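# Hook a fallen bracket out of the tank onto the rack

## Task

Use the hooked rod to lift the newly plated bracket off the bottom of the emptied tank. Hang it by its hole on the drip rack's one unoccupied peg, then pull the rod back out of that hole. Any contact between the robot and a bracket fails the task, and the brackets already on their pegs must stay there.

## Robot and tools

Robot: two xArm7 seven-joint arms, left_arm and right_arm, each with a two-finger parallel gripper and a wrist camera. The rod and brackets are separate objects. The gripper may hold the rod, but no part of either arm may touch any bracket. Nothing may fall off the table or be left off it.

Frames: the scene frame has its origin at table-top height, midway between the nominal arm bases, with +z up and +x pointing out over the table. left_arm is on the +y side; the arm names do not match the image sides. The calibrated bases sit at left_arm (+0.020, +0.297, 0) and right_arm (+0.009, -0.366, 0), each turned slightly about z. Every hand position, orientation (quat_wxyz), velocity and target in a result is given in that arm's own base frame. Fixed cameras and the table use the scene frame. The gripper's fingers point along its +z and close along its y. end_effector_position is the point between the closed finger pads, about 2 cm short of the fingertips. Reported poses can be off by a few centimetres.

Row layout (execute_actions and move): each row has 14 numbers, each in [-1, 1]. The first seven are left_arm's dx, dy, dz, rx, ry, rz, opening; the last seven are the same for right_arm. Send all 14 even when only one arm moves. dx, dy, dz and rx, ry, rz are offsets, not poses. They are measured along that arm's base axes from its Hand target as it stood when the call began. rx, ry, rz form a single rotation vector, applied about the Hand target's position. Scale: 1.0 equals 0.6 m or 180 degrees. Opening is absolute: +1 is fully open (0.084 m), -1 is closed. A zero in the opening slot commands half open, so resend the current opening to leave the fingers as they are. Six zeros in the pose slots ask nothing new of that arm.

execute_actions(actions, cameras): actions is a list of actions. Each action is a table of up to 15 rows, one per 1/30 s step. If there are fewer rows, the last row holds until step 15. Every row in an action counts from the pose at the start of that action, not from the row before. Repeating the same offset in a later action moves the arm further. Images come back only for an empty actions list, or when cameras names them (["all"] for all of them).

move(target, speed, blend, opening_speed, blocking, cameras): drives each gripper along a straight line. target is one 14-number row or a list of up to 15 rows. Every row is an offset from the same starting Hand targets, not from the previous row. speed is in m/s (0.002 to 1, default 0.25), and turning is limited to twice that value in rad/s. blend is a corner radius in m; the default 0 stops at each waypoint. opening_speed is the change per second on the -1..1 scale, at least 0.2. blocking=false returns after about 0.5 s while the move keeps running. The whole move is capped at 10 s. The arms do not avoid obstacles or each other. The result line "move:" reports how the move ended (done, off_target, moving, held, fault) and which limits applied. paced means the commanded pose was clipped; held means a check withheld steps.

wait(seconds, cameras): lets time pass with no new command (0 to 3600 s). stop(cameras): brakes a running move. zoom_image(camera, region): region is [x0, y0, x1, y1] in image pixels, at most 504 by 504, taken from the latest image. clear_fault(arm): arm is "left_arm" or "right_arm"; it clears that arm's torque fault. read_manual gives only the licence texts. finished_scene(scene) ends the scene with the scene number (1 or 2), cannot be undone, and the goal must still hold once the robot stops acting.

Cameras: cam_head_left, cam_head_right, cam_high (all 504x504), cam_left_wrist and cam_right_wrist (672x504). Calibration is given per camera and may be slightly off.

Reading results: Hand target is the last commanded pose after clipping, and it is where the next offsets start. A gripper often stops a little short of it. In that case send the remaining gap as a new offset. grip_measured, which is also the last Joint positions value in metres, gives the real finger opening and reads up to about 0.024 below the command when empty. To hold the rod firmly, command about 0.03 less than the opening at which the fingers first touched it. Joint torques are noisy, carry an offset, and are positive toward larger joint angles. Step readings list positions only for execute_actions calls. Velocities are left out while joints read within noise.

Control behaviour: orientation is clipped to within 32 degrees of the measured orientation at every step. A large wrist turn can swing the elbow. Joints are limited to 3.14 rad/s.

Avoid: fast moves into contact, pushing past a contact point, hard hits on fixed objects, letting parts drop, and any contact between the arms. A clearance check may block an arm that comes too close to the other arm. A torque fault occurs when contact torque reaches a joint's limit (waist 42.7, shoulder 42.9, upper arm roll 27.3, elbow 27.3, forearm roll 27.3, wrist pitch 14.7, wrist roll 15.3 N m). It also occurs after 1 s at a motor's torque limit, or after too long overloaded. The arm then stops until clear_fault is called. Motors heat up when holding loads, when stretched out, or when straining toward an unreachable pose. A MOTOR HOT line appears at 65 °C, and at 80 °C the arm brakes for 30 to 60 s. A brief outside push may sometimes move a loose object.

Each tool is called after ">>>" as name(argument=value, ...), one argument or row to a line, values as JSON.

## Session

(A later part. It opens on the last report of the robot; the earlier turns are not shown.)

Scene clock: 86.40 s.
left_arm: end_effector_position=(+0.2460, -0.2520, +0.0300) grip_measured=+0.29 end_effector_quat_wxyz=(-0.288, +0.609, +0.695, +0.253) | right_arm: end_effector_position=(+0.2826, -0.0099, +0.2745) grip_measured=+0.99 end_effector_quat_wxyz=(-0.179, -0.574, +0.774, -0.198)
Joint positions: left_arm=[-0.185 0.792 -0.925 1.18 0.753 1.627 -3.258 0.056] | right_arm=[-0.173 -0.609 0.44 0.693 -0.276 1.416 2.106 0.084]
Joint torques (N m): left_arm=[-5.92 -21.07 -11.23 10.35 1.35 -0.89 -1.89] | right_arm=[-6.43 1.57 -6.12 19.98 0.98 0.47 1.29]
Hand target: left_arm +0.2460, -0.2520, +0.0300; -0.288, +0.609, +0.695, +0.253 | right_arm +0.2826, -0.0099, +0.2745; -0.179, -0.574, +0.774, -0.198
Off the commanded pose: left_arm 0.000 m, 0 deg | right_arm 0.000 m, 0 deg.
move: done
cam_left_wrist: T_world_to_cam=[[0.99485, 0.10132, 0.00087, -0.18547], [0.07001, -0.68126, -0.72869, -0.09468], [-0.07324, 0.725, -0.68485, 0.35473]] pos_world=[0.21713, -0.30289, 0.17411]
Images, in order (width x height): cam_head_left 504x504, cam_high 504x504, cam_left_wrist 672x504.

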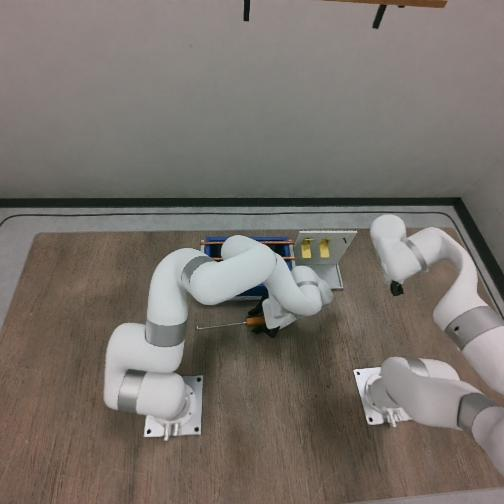

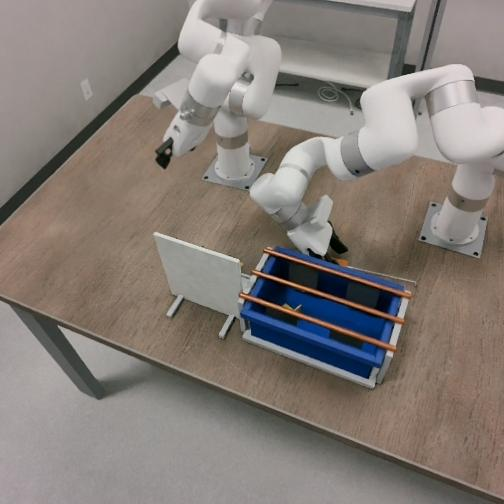

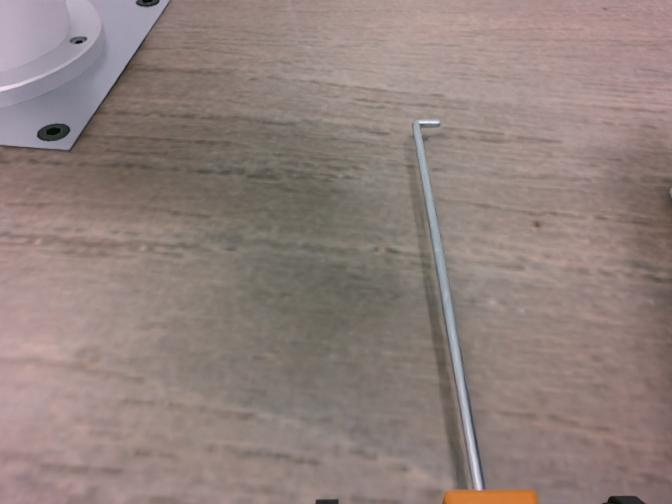

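>>> move(
  target=[0,0,0,0,0,0,-1, 0,0,0,0,0,0,1],
  opening_speed=0.6,
)

>>> move(
  target=[0,0,0.25,0,0,0,-1, 0,0,0,0,0,0,1],
  speed=0.15,
  cameras=["cam_left_wrist","cam_high"],
)

Scene clock: 90.93 s.
left_arm: end_effector_position=(+0.2460, -0.2520, +0.0300) grip_measured=-0.50 end_effector_quat_wxyz=(-0.288, +0.609, +0.695, +0.253) | right_arm: end_effector_position=(+0.2826, -0.0099, +0.2745) grip_measured=+0.99 end_effector_quat_wxyz=(-0.179, -0.574, +0.774, -0.198)
Joint positions: left_arm=[-0.185 0.792 -0.925 1.18 0.753 1.627 -3.258 0.022] | right_arm=[-0.173 -0.609 0.44 0.693 -0.276 1.416 2.106 0.084]
Joint torques (N m): left_arm=[-4.4 -21.68 -11.47 8.84 0.88 -0.79 -1.85] | right_arm=[-6.35 1.43 -5.42 20.06 0.5 0.42 1.24]
Hand target: left_arm +0.2460, -0.2520, +0.0300; -0.288, +0.609, +0.695, +0.253 | right_arm +0.2826, -0.0099, +0.2745; -0.179, -0.574, +0.774, -0.198
Off the commanded pose: left_arm 0.000 m, 0 deg | right_arm 0.000 m, 0 deg.
move: done

Scene clock: 92.33 s.
left_arm: end_effector_position=(+0.2460, -0.2520, +0.1800) grip_measured=-0.50 end_effector_quat_wxyz=(-0.288, +0.609, +0.695, +0.253) | right_arm: end_effector_position=(+0.2826, -0.0099, +0.2745) grip_measured=+0.99 end_effector_quat_wxyz=(-0.179, -0.574, +0.774, -0.198)
Joint positions: left_arm=[-0.055 0.496 -1.117 1.252 0.554 1.863 -3.085 0.022] | right_arm=[-0.173 -0.609 0.44 0.693 -0.276 1.416 2.106 0.084]
Joint torques (N m): left_arm=[6.52 -28.36 -12.24 13.06 -0.94 1.33 1.76] | right_arm=[-6.23 1.5 -5.16 20 0.38 0.37 1.2]
Hand target: left_arm +0.2460, -0.2520, +0.1800; -0.288, +0.609, +0.695, +0.253 | right_arm +0.2826, -0.0099, +0.2745; -0.179, -0.574, +0.774, -0.198
Off the commanded pose: left_arm 0.000 m, 0 deg | right_arm 0.000 m, 0 deg.
move: done
cam_left_wrist: T_world_to_cam=[[0.99485, 0.10132, 0.00072, -0.18555], [0.06991, -0.68126, -0.72869, 0.01465], [-0.07334, 0.72499, -0.68484, 0.45747]] pos_world=[0.21713, -0.30289, 0.32411]
Images, in order (width x height): cam_high 504x504, cam_left_wrist 672x504.

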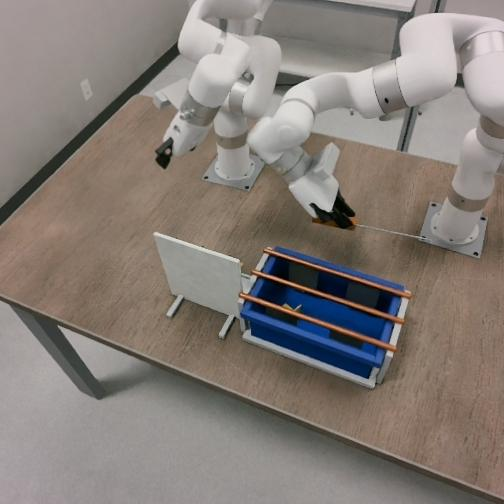

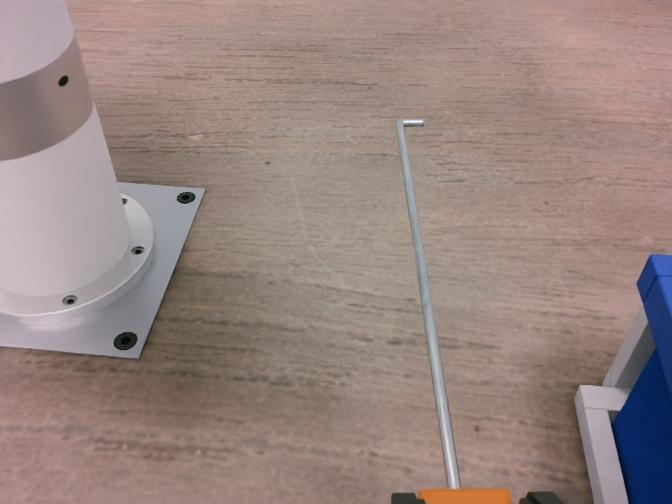

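>>> move(
  target=[
    [0,0,0.3,0,0,0,-1, 0,0,0.1,0,0,0,1],
    [0.075,-0.068,0.37,-0.455,-0.405,0.215,-1, 0.0,0.0,0.1,0,0,0,1],
  ],
  speed=0.3,
  cameras=["cam_left_wrist","cam_high","cam_head_right"],
)

Scene clock: 113.00 s.
left_arm: end_effector_position=(+0.2910, -0.2928, +0.4020) grip_measured=-0.50 end_effector_quat_wxyz=(+0.510, +0.162, +0.844, -0.039) | right_arm: end_effector_position=(+0.2826, -0.0099, +0.3345) grip_measured=+0.99 end_effector_quat_wxyz=(-0.179, -0.574, +0.774, -0.198)
Joint positions: left_arm=[0.008 -1.177 -0.831 0.503 -0.576 0.468 -3.228 0.022] | right_arm=[-0.186 -0.615 0.421 0.853 -0.284 1.565 2.035 0.084]
Joint torques (N m): left_arm=[6.52 -0.24 11.6 8.8 -1.37 -3.04 -1.9] | right_arm=[-6.02 2.01 -6.32 20.13 -2.83 0.42 -0.89]
Hand target: left_arm +0.2910, -0.2928, +0.4020; +0.510, +0.162, +0.844, -0.039 | right_arm +0.2826, -0.0099, +0.3345; -0.179, -0.574, +0.774, -0.198
Off the commanded pose: left_arm 0.000 m, 0 deg | right_arm 0.000 m, 0 deg.
move: done
cam_left_wrist: T_world_to_cam=[[0.30525, 0.94361, 0.12813, 0.16964], [0.44455, -0.2602, 0.85713, -0.47778], [0.84213, -0.20468, -0.49891, 0.02904]] pos_world=[0.13616, -0.27844, 0.40227]
Images, in order (width x height): cam_head_right 504x504, cam_high 504x504, cam_left_wrist 672x504.

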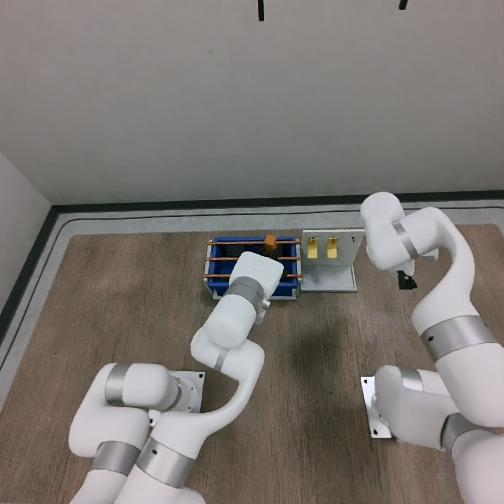

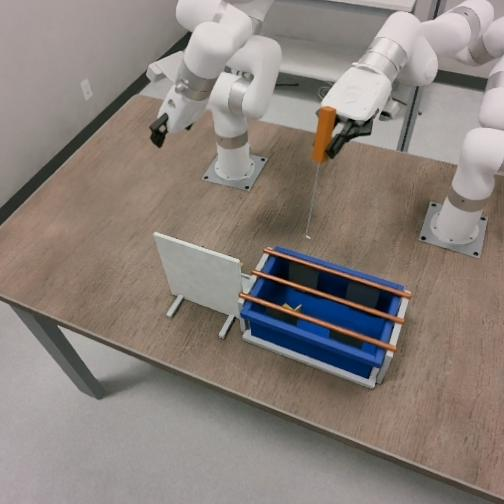

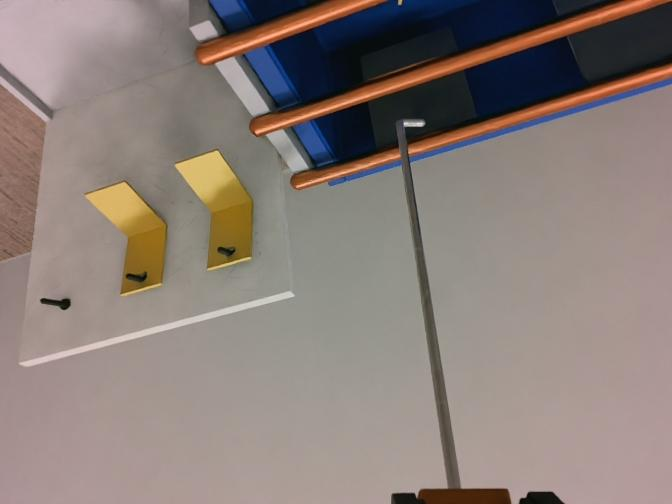

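>>> move(
  target=[0,0,0,0,0,0,-1, 0.153,0.3975,0.0,0.370,-0.0966,-0.0155,1],
  cameras=["cam_right_wrist","cam_high"],
)

>>> zoom_image(
  camera="cam_right_wrist",
  region=[230, 150, 440, 350],
)

Scene clock: 118.83 s.
left_arm: end_effector_position=(+0.2910, -0.2928, +0.4020) grip_measured=-0.50 end_effector_quat_wxyz=(+0.510, +0.162, +0.844, -0.039) | right_arm: end_effector_position=(+0.3744, +0.2286, +0.3345) grip_measured=+0.99 end_effector_quat_wxyz=(+0.272, -0.525, +0.785, +0.182)
Joint positions: left_arm=[0.008 -1.177 -0.831 0.503 -0.576 0.468 -3.228 0.022] | right_arm=[0.072 -0.502 0.226 0.768 0.779 0.945 1.886 0.084]
Joint torques (N m): left_arm=[6.4 -0.15 11.56 8.62 -1.14 -2.83 -1.95] | right_arm=[6.81 -1.61 -5.56 17.05 3.05 -2.79 -1.2]
Hand target: left_arm +0.2910, -0.2928, +0.4020; +0.510, +0.162, +0.844, -0.039 | right_arm +0.3744, +0.2286, +0.3345; +0.272, -0.525, +0.785, +0.182
Off the commanded pose: left_arm 0.000 m, 0 deg | right_arm 0.000 m, 0 deg.
move: done
cam_right_wrist: T_world_to_cam=[[-0.91917, 0.39357, 0.01529, 0.28464], [0.31679, 0.71567, 0.62246, -0.42531], [0.23404, 0.57699, -0.7825, 0.17226]] pos_world=[0.35605, 0.09297, 0.39518]
Images, in order (width x height): cam_high 504x504, cam_right_wrist 672x504.

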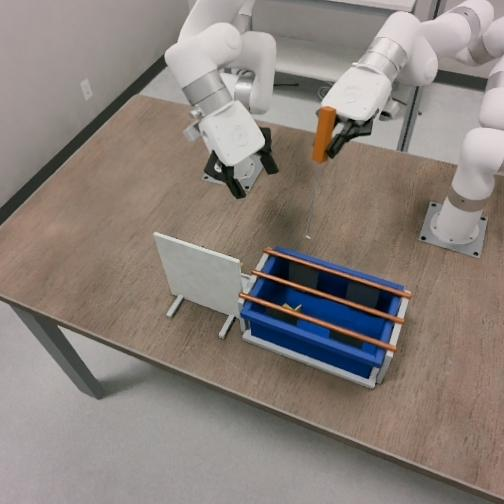

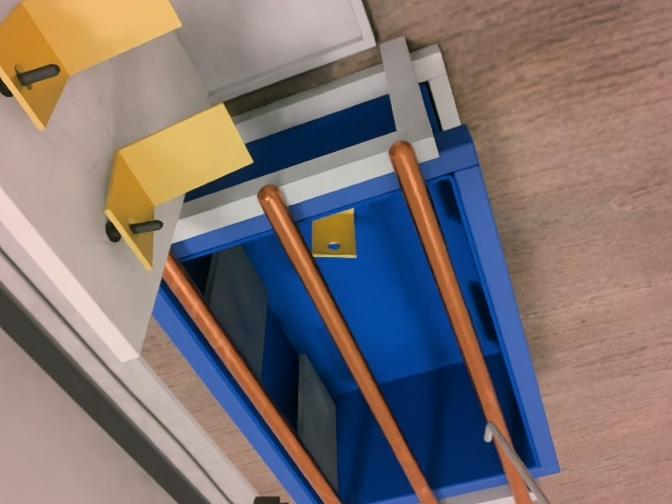

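Scaled by 2.400 from the camera's image (finer frame: 960x720).

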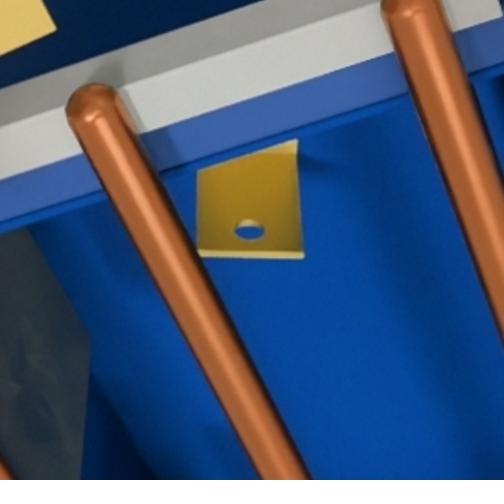

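>>> move(
  target=[0.035,-0.04,-0.117,0,0,0,-1, 0,0,0,0,0,0,1],
  speed=0.12,
  cameras=["cam_right_wrist","cam_left_wrist"],
)

Scene clock: 127.10 s.
left_arm: end_effector_position=(+0.3120, -0.3167, +0.3318) grip_measured=-0.50 end_effector_quat_wxyz=(+0.510, +0.162, +0.844, -0.039) | right_arm: end_effector_position=(+0.3744, +0.2286, +0.3345) grip_measured=+0.99 end_effector_quat_wxyz=(+0.272, -0.525, +0.785, +0.182)
Joint positions: left_arm=[0.076 -1.035 -1.065 0.44 -0.664 0.214 -3.288 0.022] | right_arm=[0.072 -0.502 0.226 0.768 0.78 0.945 1.886 0.084]
Joint torques (N m): left_arm=[6.24 12.53 12.35 11.56 -1.08 -3.06 -1.96] | right_arm=[6.8 -1.62 -4.55 17.1 1.86 -2.6 -1.18]
Hand target: left_arm +0.3120, -0.3168, +0.3318; +0.510, +0.162, +0.844, -0.039 | right_arm +0.3744, +0.2286, +0.3345; +0.272, -0.525, +0.785, +0.182
Off the commanded pose: left_arm 0.000 m, 0 deg | right_arm 0.000 m, 0 deg.
move: done
cam_left_wrist: T_world_to_cam=[[0.30524, 0.94362, 0.1281, 0.19488], [0.44456, -0.26017, 0.85713, -0.43318], [0.84213, -0.20468, -0.49891, -0.02858]] pos_world=[0.15716, -0.30245, 0.33207]
cam_right_wrist: T_world_to_cam=[[-0.9192, 0.3935, 0.01524, 0.28468], [0.3167, 0.71571, 0.62247, -0.42529], [0.23404, 0.577, -0.7825, 0.17226]] pos_world=[0.35605, 0.09297, 0.39518]
Images, in order (width x height): cam_left_wrist 672x504, cam_right_wrist 672x504.

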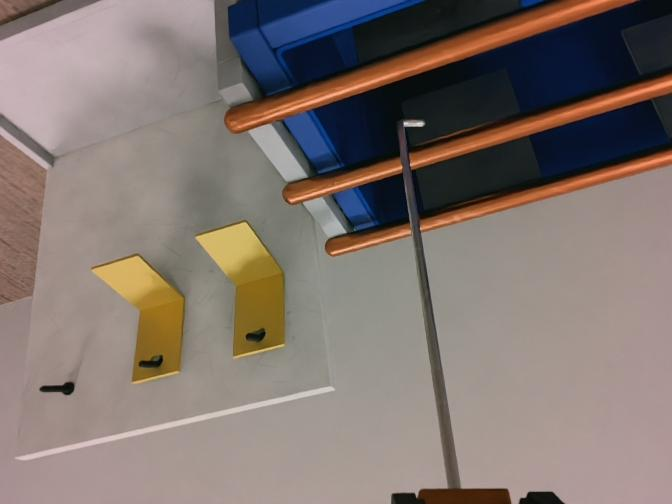

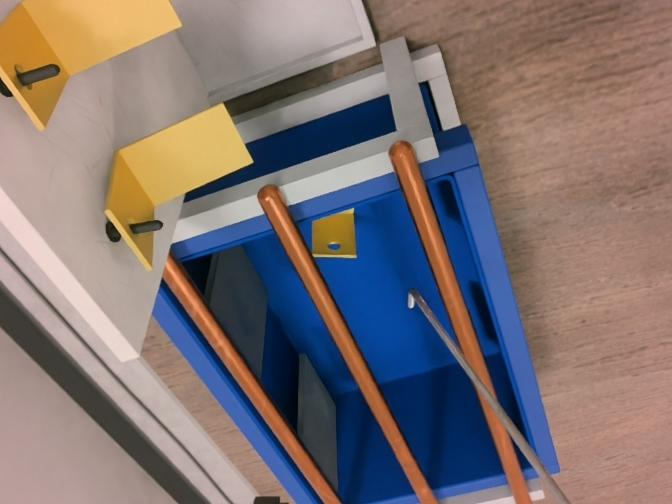

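>>> move(
  target=[0.035,0,-0.1,0,0,0,-1, 0,0,0,0,0,0,1],
  speed=0.1,
  cameras=["cam_right_wrist","cam_left_wrist"],
)

>>> zoom_image(
  camera="cam_right_wrist",
  region=[270, 180, 450, 320],
)

>>> zoom_image(
  camera="cam_left_wrist",
  region=[280, 0, 540, 200],
)

Scene clock: 138.33 s.
left_arm: end_effector_position=(+0.3330, -0.3168, +0.2718) grip_measured=-0.50 end_effector_quat_wxyz=(+0.510, +0.162, +0.844, -0.039) | right_arm: end_effector_position=(+0.3744, +0.2286, +0.3345) grip_measured=+0.99 end_effector_quat_wxyz=(+0.272, -0.525, +0.785, +0.182)
Joint positions: left_arm=[0.192 -0.847 -1.266 0.388 -0.705 -0.062 -3.313 0.022] | right_arm=[0.072 -0.502 0.226 0.768 0.78 0.945 1.886 0.084]
Joint torques (N m): left_arm=[6.58 11.7 11.25 6.83 0.83 -3.03 -1.07] | right_arm=[6.44 -1.83 -3.57 17.07 0.86 -2.75 -1.11]
Hand target: left_arm +0.3330, -0.3168, +0.2718; +0.510, +0.162, +0.844, -0.039 | right_arm +0.3744, +0.2286, +0.3345; +0.272, -0.525, +0.785, +0.182
Off the commanded pose: left_arm 0.000 m, 0 deg | right_arm 0.000 m, 0 deg.
move: done
cam_left_wrist: T_world_to_cam=[[0.30526, 0.94363, 0.12802, 0.19617], [0.44445, -0.26008, 0.85722, -0.39115], [0.84219, -0.20477, -0.49879, -0.07622]] pos_world=[0.17816, -0.30245, 0.27217]
cam_right_wrist: T_world_to_cam=[[-0.9192, 0.3935, 0.01524, 0.28468], [0.3167, 0.71571, 0.62247, -0.42529], [0.23404, 0.577, -0.7825, 0.17226]] pos_world=[0.35605, 0.09297, 0.39518]
Images, in order (width x height): cam_left_wrist 672x504, cam_right_wrist 672x504.

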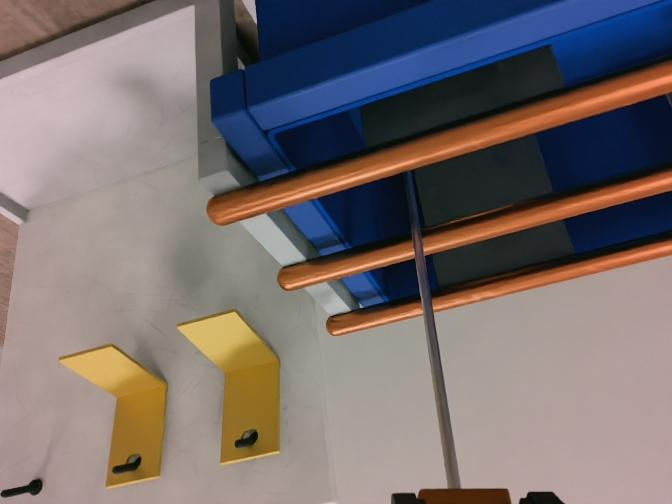

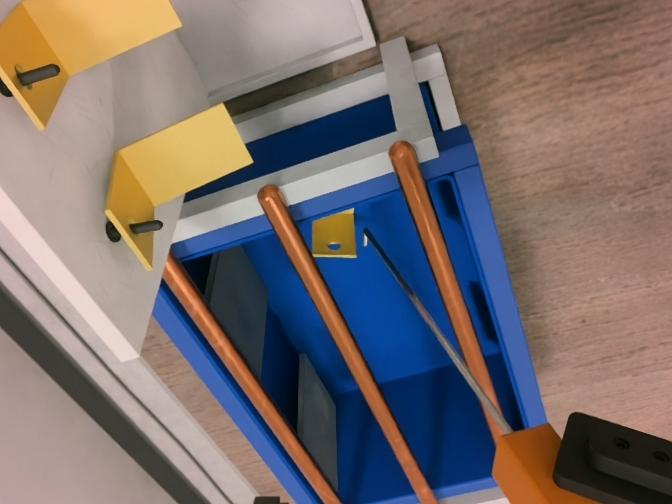

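Scaled by 2.800 from the camera's image (finer frame: 960x720).

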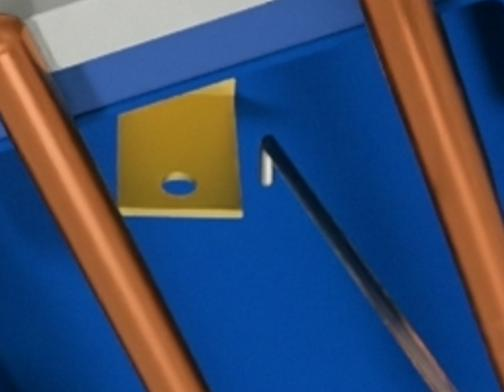

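Scaled by 1.938 from the camera's image (finer frame: 960x720).

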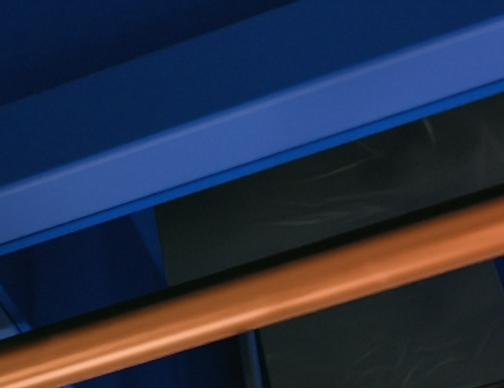

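>>> move(
  target=[0,0,0,0,0,0,-1, 0,0.05,0.16,0,0,0,1],
  cameras=["cam_right_wrist"],
)

>>> zoom_image(
  camera="cam_right_wrist",
  region=[270, 80, 450, 220],
)

Scene clock: 143.07 s.
left_arm: end_effector_position=(+0.3330, -0.3168, +0.2718) grip_measured=-0.50 end_effector_quat_wxyz=(+0.510, +0.162, +0.844, -0.039) | right_arm: end_effector_position=(+0.3744, +0.2586, +0.4305) grip_measured=+0.99 end_effector_quat_wxyz=(+0.272, -0.525, +0.785, +0.182)
Joint positions: left_arm=[0.192 -0.847 -1.266 0.388 -0.705 -0.062 -3.313 0.022] | right_arm=[0.058 -0.471 0.257 1.045 0.685 1.118 2.089 0.084]
Joint torques (N m): left_arm=[6.26 11.58 10.95 6.78 1.12 -2.9 1.73] | right_arm=[-6.39 -1.62 -0.17 21.47 -1.77 -0.31 1.34]
Hand target: left_arm +0.3330, -0.3168, +0.2718; +0.510, +0.162, +0.844, -0.039 | right_arm +0.3744, +0.2586, +0.4305; +0.272, -0.525, +0.785, +0.182
Off the commanded pose: left_arm 0.000 m, 0 deg | right_arm 0.000 m, 0 deg.
move: done
cam_right_wrist: T_world_to_cam=[[-0.91916, 0.39359, 0.01526, 0.27137], [0.31681, 0.71571, 0.62241, -0.50652], [0.23405, 0.57693, -0.78254, 0.2301]] pos_world=[0.35605, 0.12297, 0.49118]

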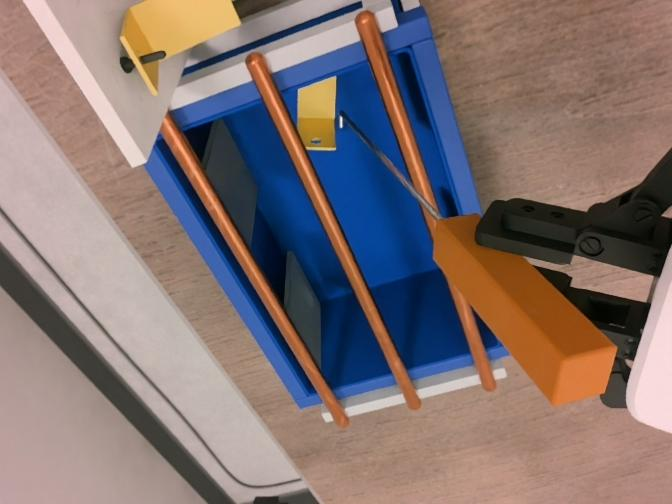

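Scaled by 2.800 from the camera's image (finer frame: 960x720).

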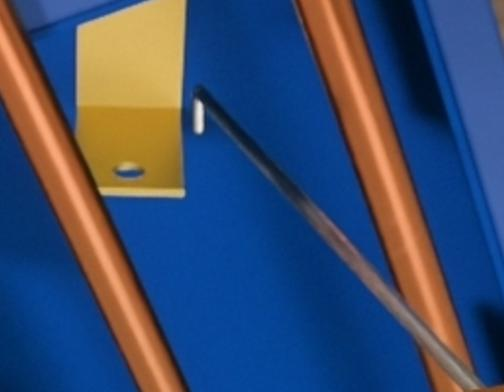

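>>> move(
  target=[0.031,0.008,-0.053,0,0,0,-1, 0,0,0,0,0,0,1],
  speed=0.08,
  cameras=["cam_right_wrist"],
)

>>> zoom_image(
  camera="cam_right_wrist",
  region=[270, 80, 370, 180],
)

Scene clock: 149.57 s.
left_arm: end_effector_position=(+0.3516, -0.3120, +0.2400) grip_measured=-0.50 end_effector_quat_wxyz=(+0.510, +0.162, +0.844, -0.039) | right_arm: end_effector_position=(+0.3744, +0.2586, +0.4305) grip_measured=+0.99 end_effector_quat_wxyz=(+0.272, -0.525, +0.785, +0.182)
Joint positions: left_arm=[0.343 -0.704 -1.405 0.377 -0.676 -0.251 -3.329 0.022] | right_arm=[0.058 -0.471 0.257 1.045 0.685 1.118 2.089 0.084]
Joint torques (N m): left_arm=[6.26 11.75 9.51 9.71 0.99 -2.97 -1.99] | right_arm=[-5.81 -1.9 -0.25 21.35 -1.32 -0.52 1.33]
Hand target: left_arm +0.3516, -0.3120, +0.2400; +0.510, +0.162, +0.844, -0.039 | right_arm +0.3744, +0.2586, +0.4305; +0.272, -0.525, +0.785, +0.182
Off the commanded pose: left_arm 0.000 m, 0 deg | right_arm 0.000 m, 0 deg.
move: done
cam_right_wrist: T_world_to_cam=[[-0.9192, 0.3935, 0.01524, 0.27141], [0.3167, 0.71571, 0.62247, -0.50652], [0.23404, 0.577, -0.7825, 0.23007]] pos_world=[0.35605, 0.12297, 0.49118]

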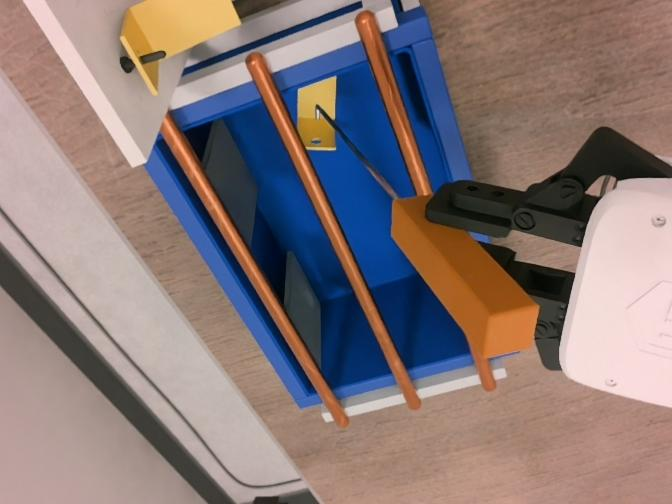

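Scaled by 5.040 from the camera's image (finer frame: 960x720).

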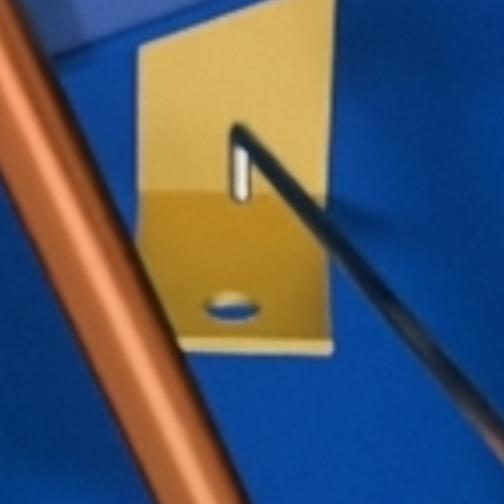

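>>> move(
  target=[0.01,0.0172,-0.0285,0,0,0,-1, 0,0,0,0,0,0,1],
  speed=0.06,
  cameras=["cam_right_wrist"],
)

>>> zoom_image(
  camera="cam_right_wrist",
  region=[280, 90, 350, 160],
)

Scene clock: 155.00 s.
left_arm: end_effector_position=(+0.3576, -0.3017, +0.2229) grip_measured=-0.50 end_effector_quat_wxyz=(+0.510, +0.162, +0.844, -0.039) | right_arm: end_effector_position=(+0.3744, +0.2586, +0.4305) grip_measured=+0.99 end_effector_quat_wxyz=(+0.272, -0.525, +0.785, +0.182)
Joint positions: left_arm=[0.42 -0.633 -1.472 0.348 -0.647 -0.356 -3.341 0.022] | right_arm=[0.058 -0.471 0.257 1.045 0.685 1.118 2.089 0.084]
Joint torques (N m): left_arm=[6.61 12.21 8.4 6.12 1 -3 -1.97] | right_arm=[-5.55 -2 -0.25 21.21 -0.98 -0.27 1.33]
Hand target: left_arm +0.3576, -0.3017, +0.2229; +0.510, +0.162, +0.844, -0.039 | right_arm +0.3744, +0.2586, +0.4305; +0.272, -0.525, +0.785, +0.182
Off the commanded pose: left_arm 0.000 m, 0 deg | right_arm 0.000 m, 0 deg.
move: done
cam_right_wrist: T_world_to_cam=[[-0.9192, 0.3935, 0.01524, 0.27141], [0.3167, 0.71571, 0.62247, -0.50652], [0.23404, 0.577, -0.7825, 0.23007]] pos_world=[0.35605, 0.12297, 0.49118]

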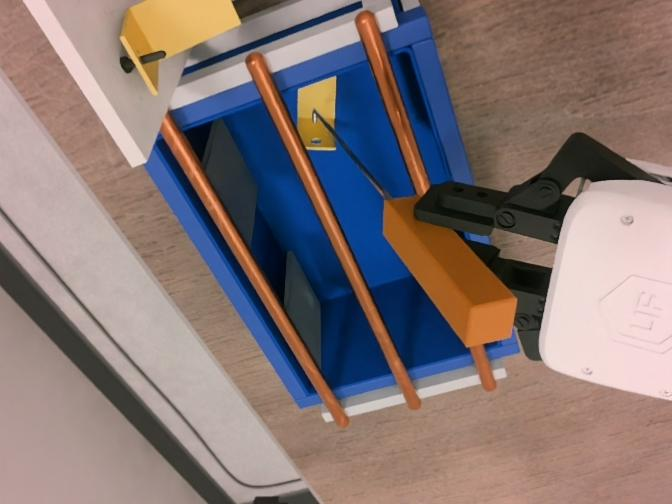

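Scaled by 7.200 from the camera's image (finer frame: 960x720).

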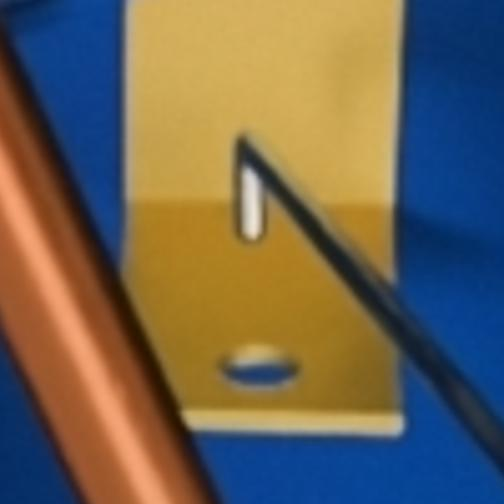

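>>> move(
  target=[0,0,0,0,0,0,-1, 0,-0.05,-0.16,0,0,0,1],
  cameras=["cam_right_wrist"],
)

>>> zoom_image(
  camera="cam_right_wrist",
  region=[300, 200, 370, 270],
)

Scene clock: 158.50 s.
left_arm: end_effector_position=(+0.3576, -0.3017, +0.2229) grip_measured=-0.50 end_effector_quat_wxyz=(+0.510, +0.162, +0.844, -0.039) | right_arm: end_effector_position=(+0.3744, +0.2286, +0.3345) grip_measured=+0.99 end_effector_quat_wxyz=(+0.272, -0.525, +0.785, +0.182)
Joint positions: left_arm=[0.42 -0.633 -1.472 0.348 -0.647 -0.356 -3.341 0.022] | right_arm=[0.073 -0.502 0.225 0.768 0.779 0.945 1.886 0.084]
Joint torques (N m): left_arm=[6.41 11.79 8.29 6.09 0.96 -2.85 -1.95] | right_arm=[6.83 -1.63 -5.46 17.13 3.07 -2.76 -1.14]
Hand target: left_arm +0.3576, -0.3017, +0.2229; +0.510, +0.162, +0.844, -0.039 | right_arm +0.3744, +0.2286, +0.3345; +0.272, -0.525, +0.785, +0.182
Off the commanded pose: left_arm 0.000 m, 0 deg | right_arm 0.000 m, 0 deg.
move: done
cam_right_wrist: T_world_to_cam=[[-0.91918, 0.39355, 0.01516, 0.2847], [0.3167, 0.71569, 0.62249, -0.42529], [0.23413, 0.57698, -0.78248, 0.17222]] pos_world=[0.35605, 0.09297, 0.39518]

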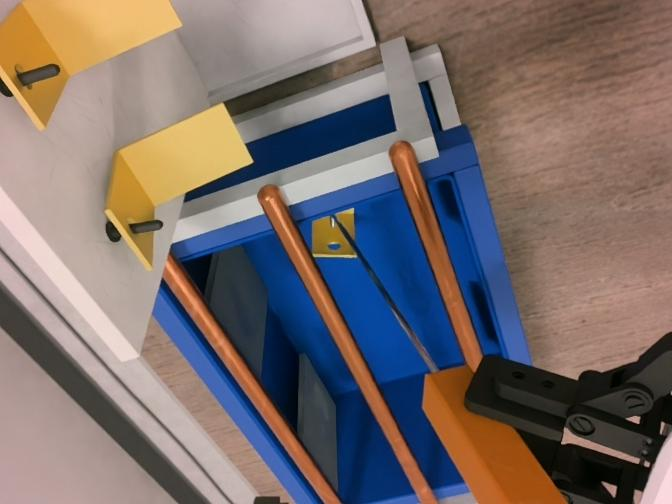

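Scaled by 7.200 from the camera's image (finer frame: 960x720).

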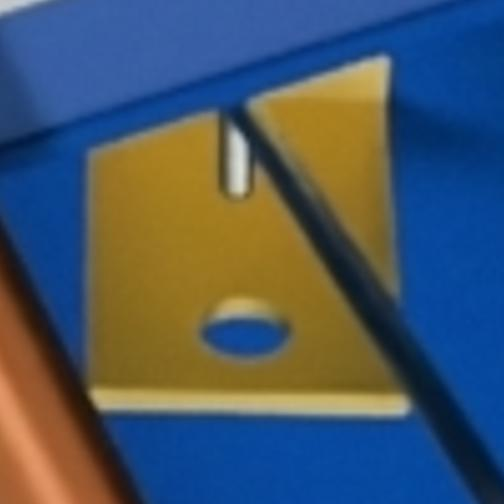

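>>> move(
  target=[0.005,0.0188,0.0038,0,0,0,-1, 0,0,0,0,0,0,1],
  speed=0.04,
  cameras=["cam_right_wrist"],
)

>>> zoom_image(
  camera="cam_right_wrist",
  region=[300, 200, 370, 270],
)

Scene clock: 165.00 s.
left_arm: end_effector_position=(+0.3606, -0.2904, +0.2252) grip_measured=-0.50 end_effector_quat_wxyz=(+0.510, +0.162, +0.844, -0.039) | right_arm: end_effector_position=(+0.3744, +0.2286, +0.3345) grip_measured=+0.99 end_effector_quat_wxyz=(+0.272, -0.525, +0.785, +0.182)
Joint positions: left_arm=[0.395 -0.603 -1.422 0.324 -0.63 -0.379 -3.318 0.022] | right_arm=[0.073 -0.502 0.225 0.768 0.779 0.945 1.886 0.084]
Joint torques (N m): left_arm=[-5.77 10.76 12.84 6.34 1.13 -2.83 1.86] | right_arm=[6.12 -1.58 -5.55 17.07 2.61 -2.47 -1.2]
Hand target: left_arm +0.3606, -0.2904, +0.2252; +0.510, +0.162, +0.844, -0.039 | right_arm +0.3744, +0.2286, +0.3345; +0.272, -0.525, +0.785, +0.182
Off the commanded pose: left_arm 0.000 m, 0 deg | right_arm 0.000 m, 0 deg.
move: done
cam_right_wrist: T_world_to_cam=[[-0.9192, 0.3935, 0.01524, 0.28468], [0.3167, 0.71571, 0.62247, -0.42529], [0.23404, 0.577, -0.7825, 0.17226]] pos_world=[0.35605, 0.09297, 0.39518]

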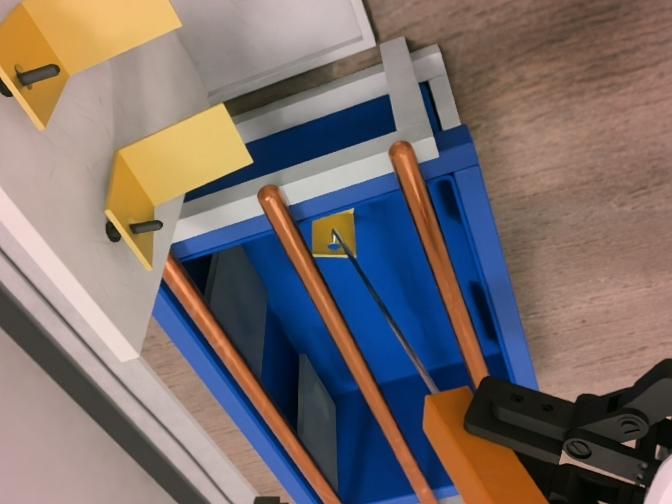

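Scaled by 7.200 from the camera's image (finer frame: 960x720).

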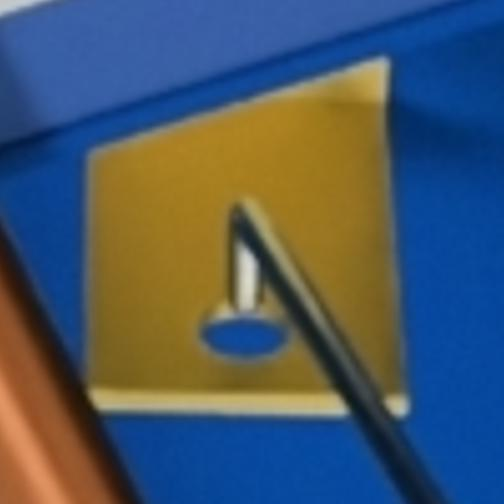

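>>> move(
  target=[0.0021,0.0063,0.0007,0,0,0,-1, 0,0,0,0,0,0,1],
  speed=0.03,
  cameras=["cam_right_wrist"],
)

>>> zoom_image(
  camera="cam_right_wrist",
  region=[300, 200, 370, 270],
)

Scene clock: 168.47 s.
left_arm: end_effector_position=(+0.3619, -0.2866, +0.2256) grip_measured=-0.50 end_effector_quat_wxyz=(+0.510, +0.162, +0.844, -0.039) | right_arm: end_effector_position=(+0.3744, +0.2286, +0.3345) grip_measured=+0.99 end_effector_quat_wxyz=(+0.272, -0.525, +0.785, +0.182)
Joint positions: left_arm=[0.389 -0.591 -1.407 0.316 -0.623 -0.388 -3.311 0.022] | right_arm=[0.073 -0.502 0.225 0.768 0.779 0.945 1.886 0.084]
Joint torques (N m): left_arm=[-5.73 10.02 12.38 6.36 0.96 -3.07 1.66] | right_arm=[5.91 -1.74 -5.36 17.07 2.26 -2.49 -1.07]
Hand target: left_arm +0.3619, -0.2866, +0.2256; +0.510, +0.162, +0.844, -0.039 | right_arm +0.3744, +0.2286, +0.3345; +0.272, -0.525, +0.785, +0.182
Off the commanded pose: left_arm 0.000 m, 0 deg | right_arm 0.000 m, 0 deg.
move: done
cam_right_wrist: T_world_to_cam=[[-0.9192, 0.3935, 0.01524, 0.28468], [0.3167, 0.71571, 0.62247, -0.42529], [0.23404, 0.577, -0.7825, 0.17226]] pos_world=[0.35605, 0.09297, 0.39518]

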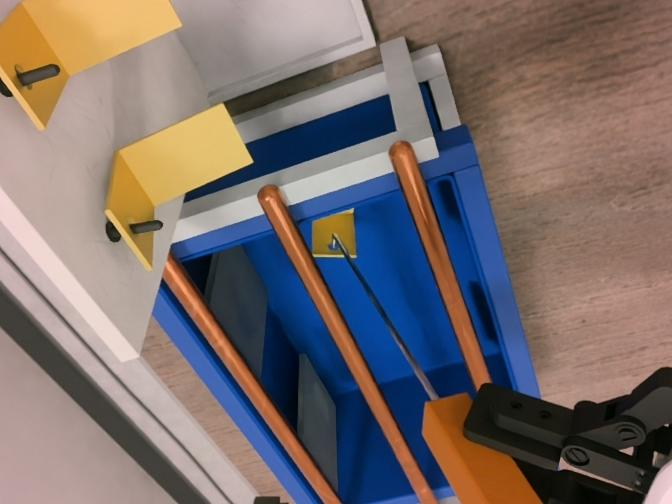

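Scaled by 7.200 from the camera's image (finer frame: 960x720).

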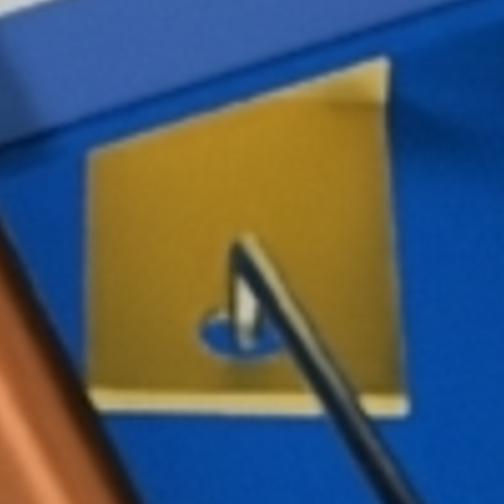

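>>> move(
  target=[0.0026,0.0079,-0.0018,0,0,0,-1, 0,0,0,0,0,0,1],
  speed=0.03,
  cameras=["cam_right_wrist"],
)

>>> zoom_image(
  camera="cam_right_wrist",
  region=[300, 200, 370, 270],
)

Scene clock: 170.97 s.
left_arm: end_effector_position=(+0.3634, -0.2819, +0.2245) grip_measured=-0.50 end_effector_quat_wxyz=(+0.510, +0.162, +0.844, -0.039) | right_arm: end_effector_position=(+0.3744, +0.2286, +0.3345) grip_measured=+0.99 end_effector_quat_wxyz=(+0.272, -0.525, +0.785, +0.182)
Joint positions: left_arm=[0.39 -0.575 -1.396 0.306 -0.613 -0.407 -3.305 0.022] | right_arm=[0.073 -0.502 0.225 0.768 0.779 0.945 1.886 0.084]
Joint torques (N m): left_arm=[6.54 9.89 11.95 6.5 0.98 -3.02 1.98] | right_arm=[5.81 -1.52 -5.38 17.16 2.01 -2.36 -0.99]
Hand target: left_arm +0.3634, -0.2819, +0.2245; +0.510, +0.162, +0.844, -0.039 | right_arm +0.3744, +0.2286, +0.3345; +0.272, -0.525, +0.785, +0.182
Off the commanded pose: left_arm 0.000 m, 0 deg | right_arm 0.000 m, 0 deg.
move: done
cam_right_wrist: T_world_to_cam=[[-0.9192, 0.3935, 0.01524, 0.28468], [0.3167, 0.71571, 0.62247, -0.42529], [0.23404, 0.577, -0.7825, 0.17226]] pos_world=[0.35605, 0.09297, 0.39518]

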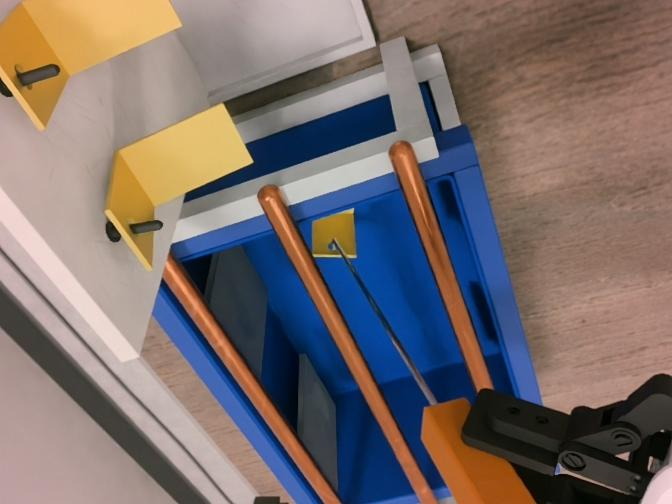

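Scaled by 7.200 from the camera's image (finer frame: 960x720).

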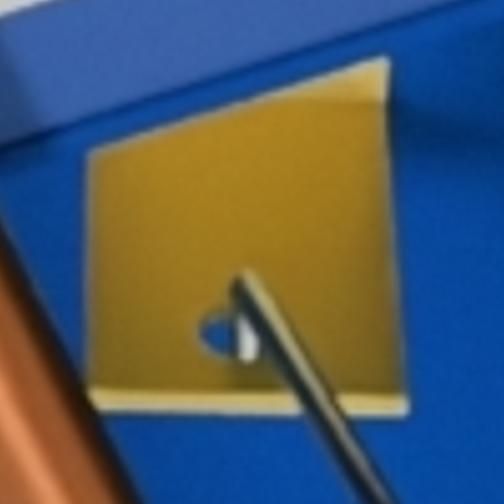

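>>> move(
  target=[0.0021,0.0065,0.0,0,0,0,-1, 0,0,0,0,0,0,1],
  speed=0.03,
  cameras=["cam_right_wrist"],
)

>>> zoom_image(
  camera="cam_right_wrist",
  region=[300, 200, 370, 270],
)

Scene clock: 173.97 s.
left_arm: end_effector_position=(+0.3647, -0.2780, +0.2245) grip_measured=-0.50 end_effector_quat_wxyz=(+0.510, +0.162, +0.844, -0.039) | right_arm: end_effector_position=(+0.3744, +0.2286, +0.3345) grip_measured=+0.99 end_effector_quat_wxyz=(+0.272, -0.525, +0.785, +0.182)
Joint positions: left_arm=[0.385 -0.562 -1.382 0.298 -0.605 -0.418 -3.299 0.022] | right_arm=[0.073 -0.502 0.225 0.768 0.779 0.945 1.886 0.084]
Joint torques (N m): left_arm=[-6.1 9.72 11.9 6.73 1.01 -3.08 1.75] | right_arm=[5.64 -1.52 -5.36 17.11 1.66 -2.4 -1.02]
Hand target: left_arm +0.3647, -0.2780, +0.2245; +0.510, +0.162, +0.844, -0.039 | right_arm +0.3744, +0.2286, +0.3345; +0.272, -0.525, +0.785, +0.182
Off the commanded pose: left_arm 0.000 m, 0 deg | right_arm 0.000 m, 0 deg.
move: done
cam_right_wrist: T_world_to_cam=[[-0.9192, 0.3935, 0.01524, 0.28468], [0.3167, 0.71571, 0.62247, -0.42529], [0.23404, 0.577, -0.7825, 0.17226]] pos_world=[0.35605, 0.09297, 0.39518]

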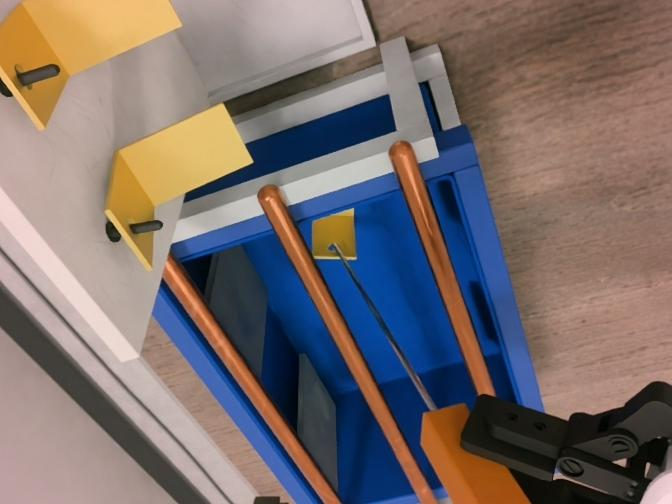

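Scaled by 7.200 from the camera's image (finer frame: 960x720).

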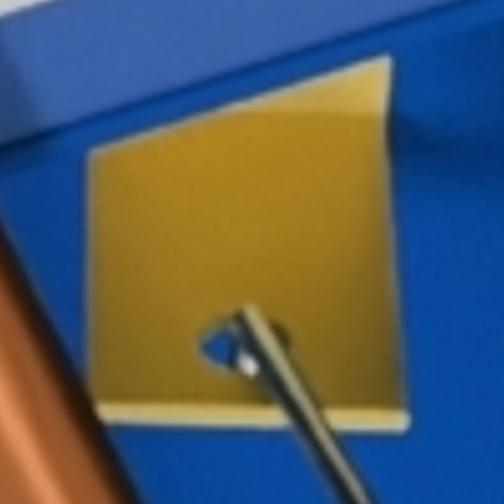

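>>> move(
  target=[0.001,0.003,0.012,0,0,0,-1, 0,0,0,0,0,0,1],
  speed=0.03,
  cameras=["cam_right_wrist"],
)

>>> zoom_image(
  camera="cam_right_wrist",
  region=[300, 200, 370, 270],
)

Scene clock: 176.60 s.
left_arm: end_effector_position=(+0.3653, -0.2761, +0.2317) grip_measured=-0.50 end_effector_quat_wxyz=(+0.510, +0.162, +0.844, -0.039) | right_arm: end_effector_position=(+0.3744, +0.2286, +0.3345) grip_measured=+0.99 end_effector_quat_wxyz=(+0.272, -0.525, +0.785, +0.182)
Joint positions: left_arm=[0.342 -0.572 -1.328 0.298 -0.605 -0.392 -3.281 0.022] | right_arm=[0.073 -0.502 0.225 0.768 0.779 0.945 1.886 0.084]
Joint torques (N m): left_arm=[-5.76 -4.74 11.85 10.34 -0.87 -0.93 1.9] | right_arm=[5.43 -1.6 -5.21 17.16 1.42 -2.32 -0.86]
Hand target: left_arm +0.3653, -0.2762, +0.2317; +0.510, +0.162, +0.844, -0.039 | right_arm +0.3744, +0.2286, +0.3345; +0.272, -0.525, +0.785, +0.182
Off the commanded pose: left_arm 0.000 m, 0 deg | right_arm 0.000 m, 0 deg.
move: done
cam_right_wrist: T_world_to_cam=[[-0.9192, 0.3935, 0.01524, 0.28468], [0.3167, 0.71571, 0.62247, -0.42529], [0.23404, 0.577, -0.7825, 0.17226]] pos_world=[0.35605, 0.09297, 0.39518]

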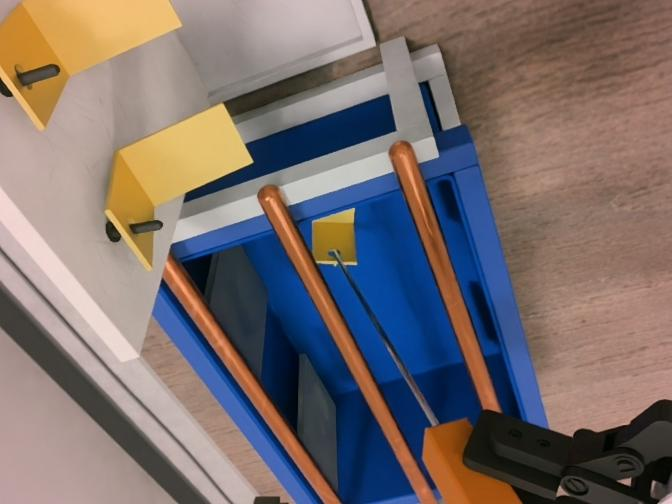

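Scaled by 7.200 from the camera's image (finer frame: 960x720).

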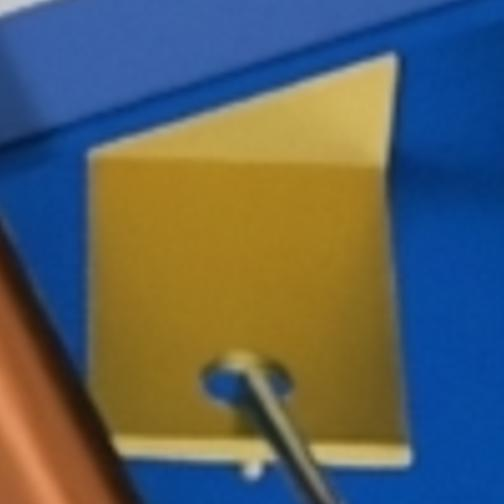

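>>> move(
  target=[-0.03,0,0.095,0,0,0,-1, 0,0,0,0,0,0,1],
  speed=0.04,
  cameras=["cam_right_wrist","cam_left_wrist"],
)

>>> zoom_image(
  camera="cam_right_wrist",
  region=[310, 220, 430, 340],
)

Scene clock: 180.87 s.
left_arm: end_effector_position=(+0.3473, -0.2762, +0.2887) grip_measured=-0.50 end_effector_quat_wxyz=(+0.510, +0.162, +0.844, -0.039) | right_arm: end_effector_position=(+0.3744, +0.2286, +0.3345) grip_measured=+0.99 end_effector_quat_wxyz=(+0.272, -0.525, +0.785, +0.182)
Joint positions: left_arm=[0.088 -0.795 -1.059 0.318 -0.649 -0.095 -3.214 0.022] | right_arm=[0.073 -0.502 0.225 0.768 0.779 0.945 1.886 0.084]
Joint torques (N m): left_arm=[-5.82 -5.12 13.6 12.52 -1.21 -0.82 1.88] | right_arm=[5.2 -1.62 -5.07 17.15 0.84 -2.32 -0.87]
Hand target: left_arm +0.3473, -0.2762, +0.2887; +0.510, +0.162, +0.844, -0.039 | right_arm +0.3744, +0.2286, +0.3345; +0.272, -0.525, +0.785, +0.182
Off the commanded pose: left_arm 0.000 m, 0 deg | right_arm 0.000 m, 0 deg.
move: done
cam_left_wrist: T_world_to_cam=[[0.30525, 0.94361, 0.12813, 0.15129], [0.44455, -0.2602, 0.85713, -0.40146], [0.84213, -0.20468, -0.49891, -0.07145]] pos_world=[0.19246, -0.26184, 0.28907]
cam_right_wrist: T_world_to_cam=[[-0.9192, 0.3935, 0.01524, 0.28468], [0.3167, 0.71571, 0.62247, -0.42529], [0.23404, 0.577, -0.7825, 0.17226]] pos_world=[0.35605, 0.09297, 0.39518]
Images, in order (width x height): cam_left_wrist 672x504, cam_right_wrist 672x504.

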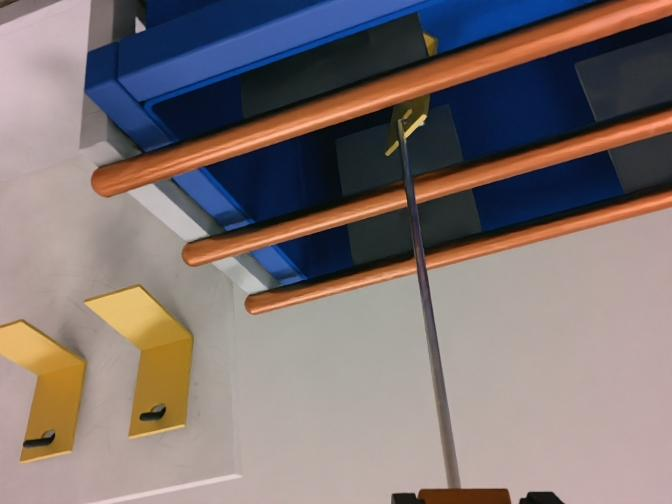

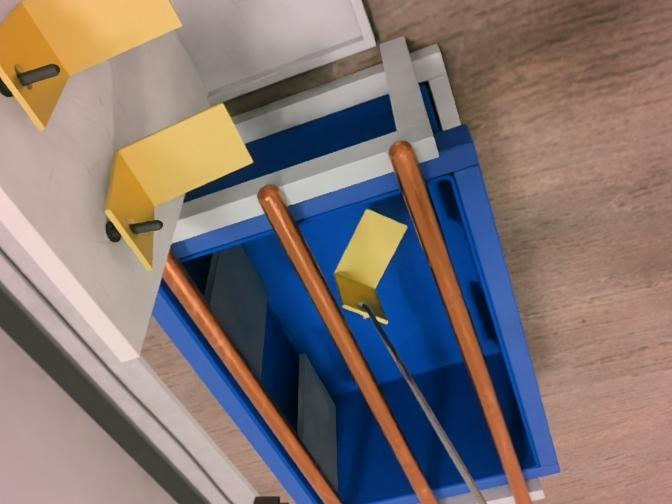

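Scaled by 4.200 from the camera's image (finer frame: 960x720).

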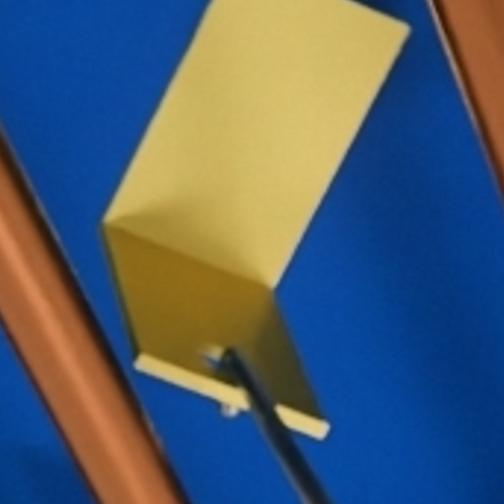

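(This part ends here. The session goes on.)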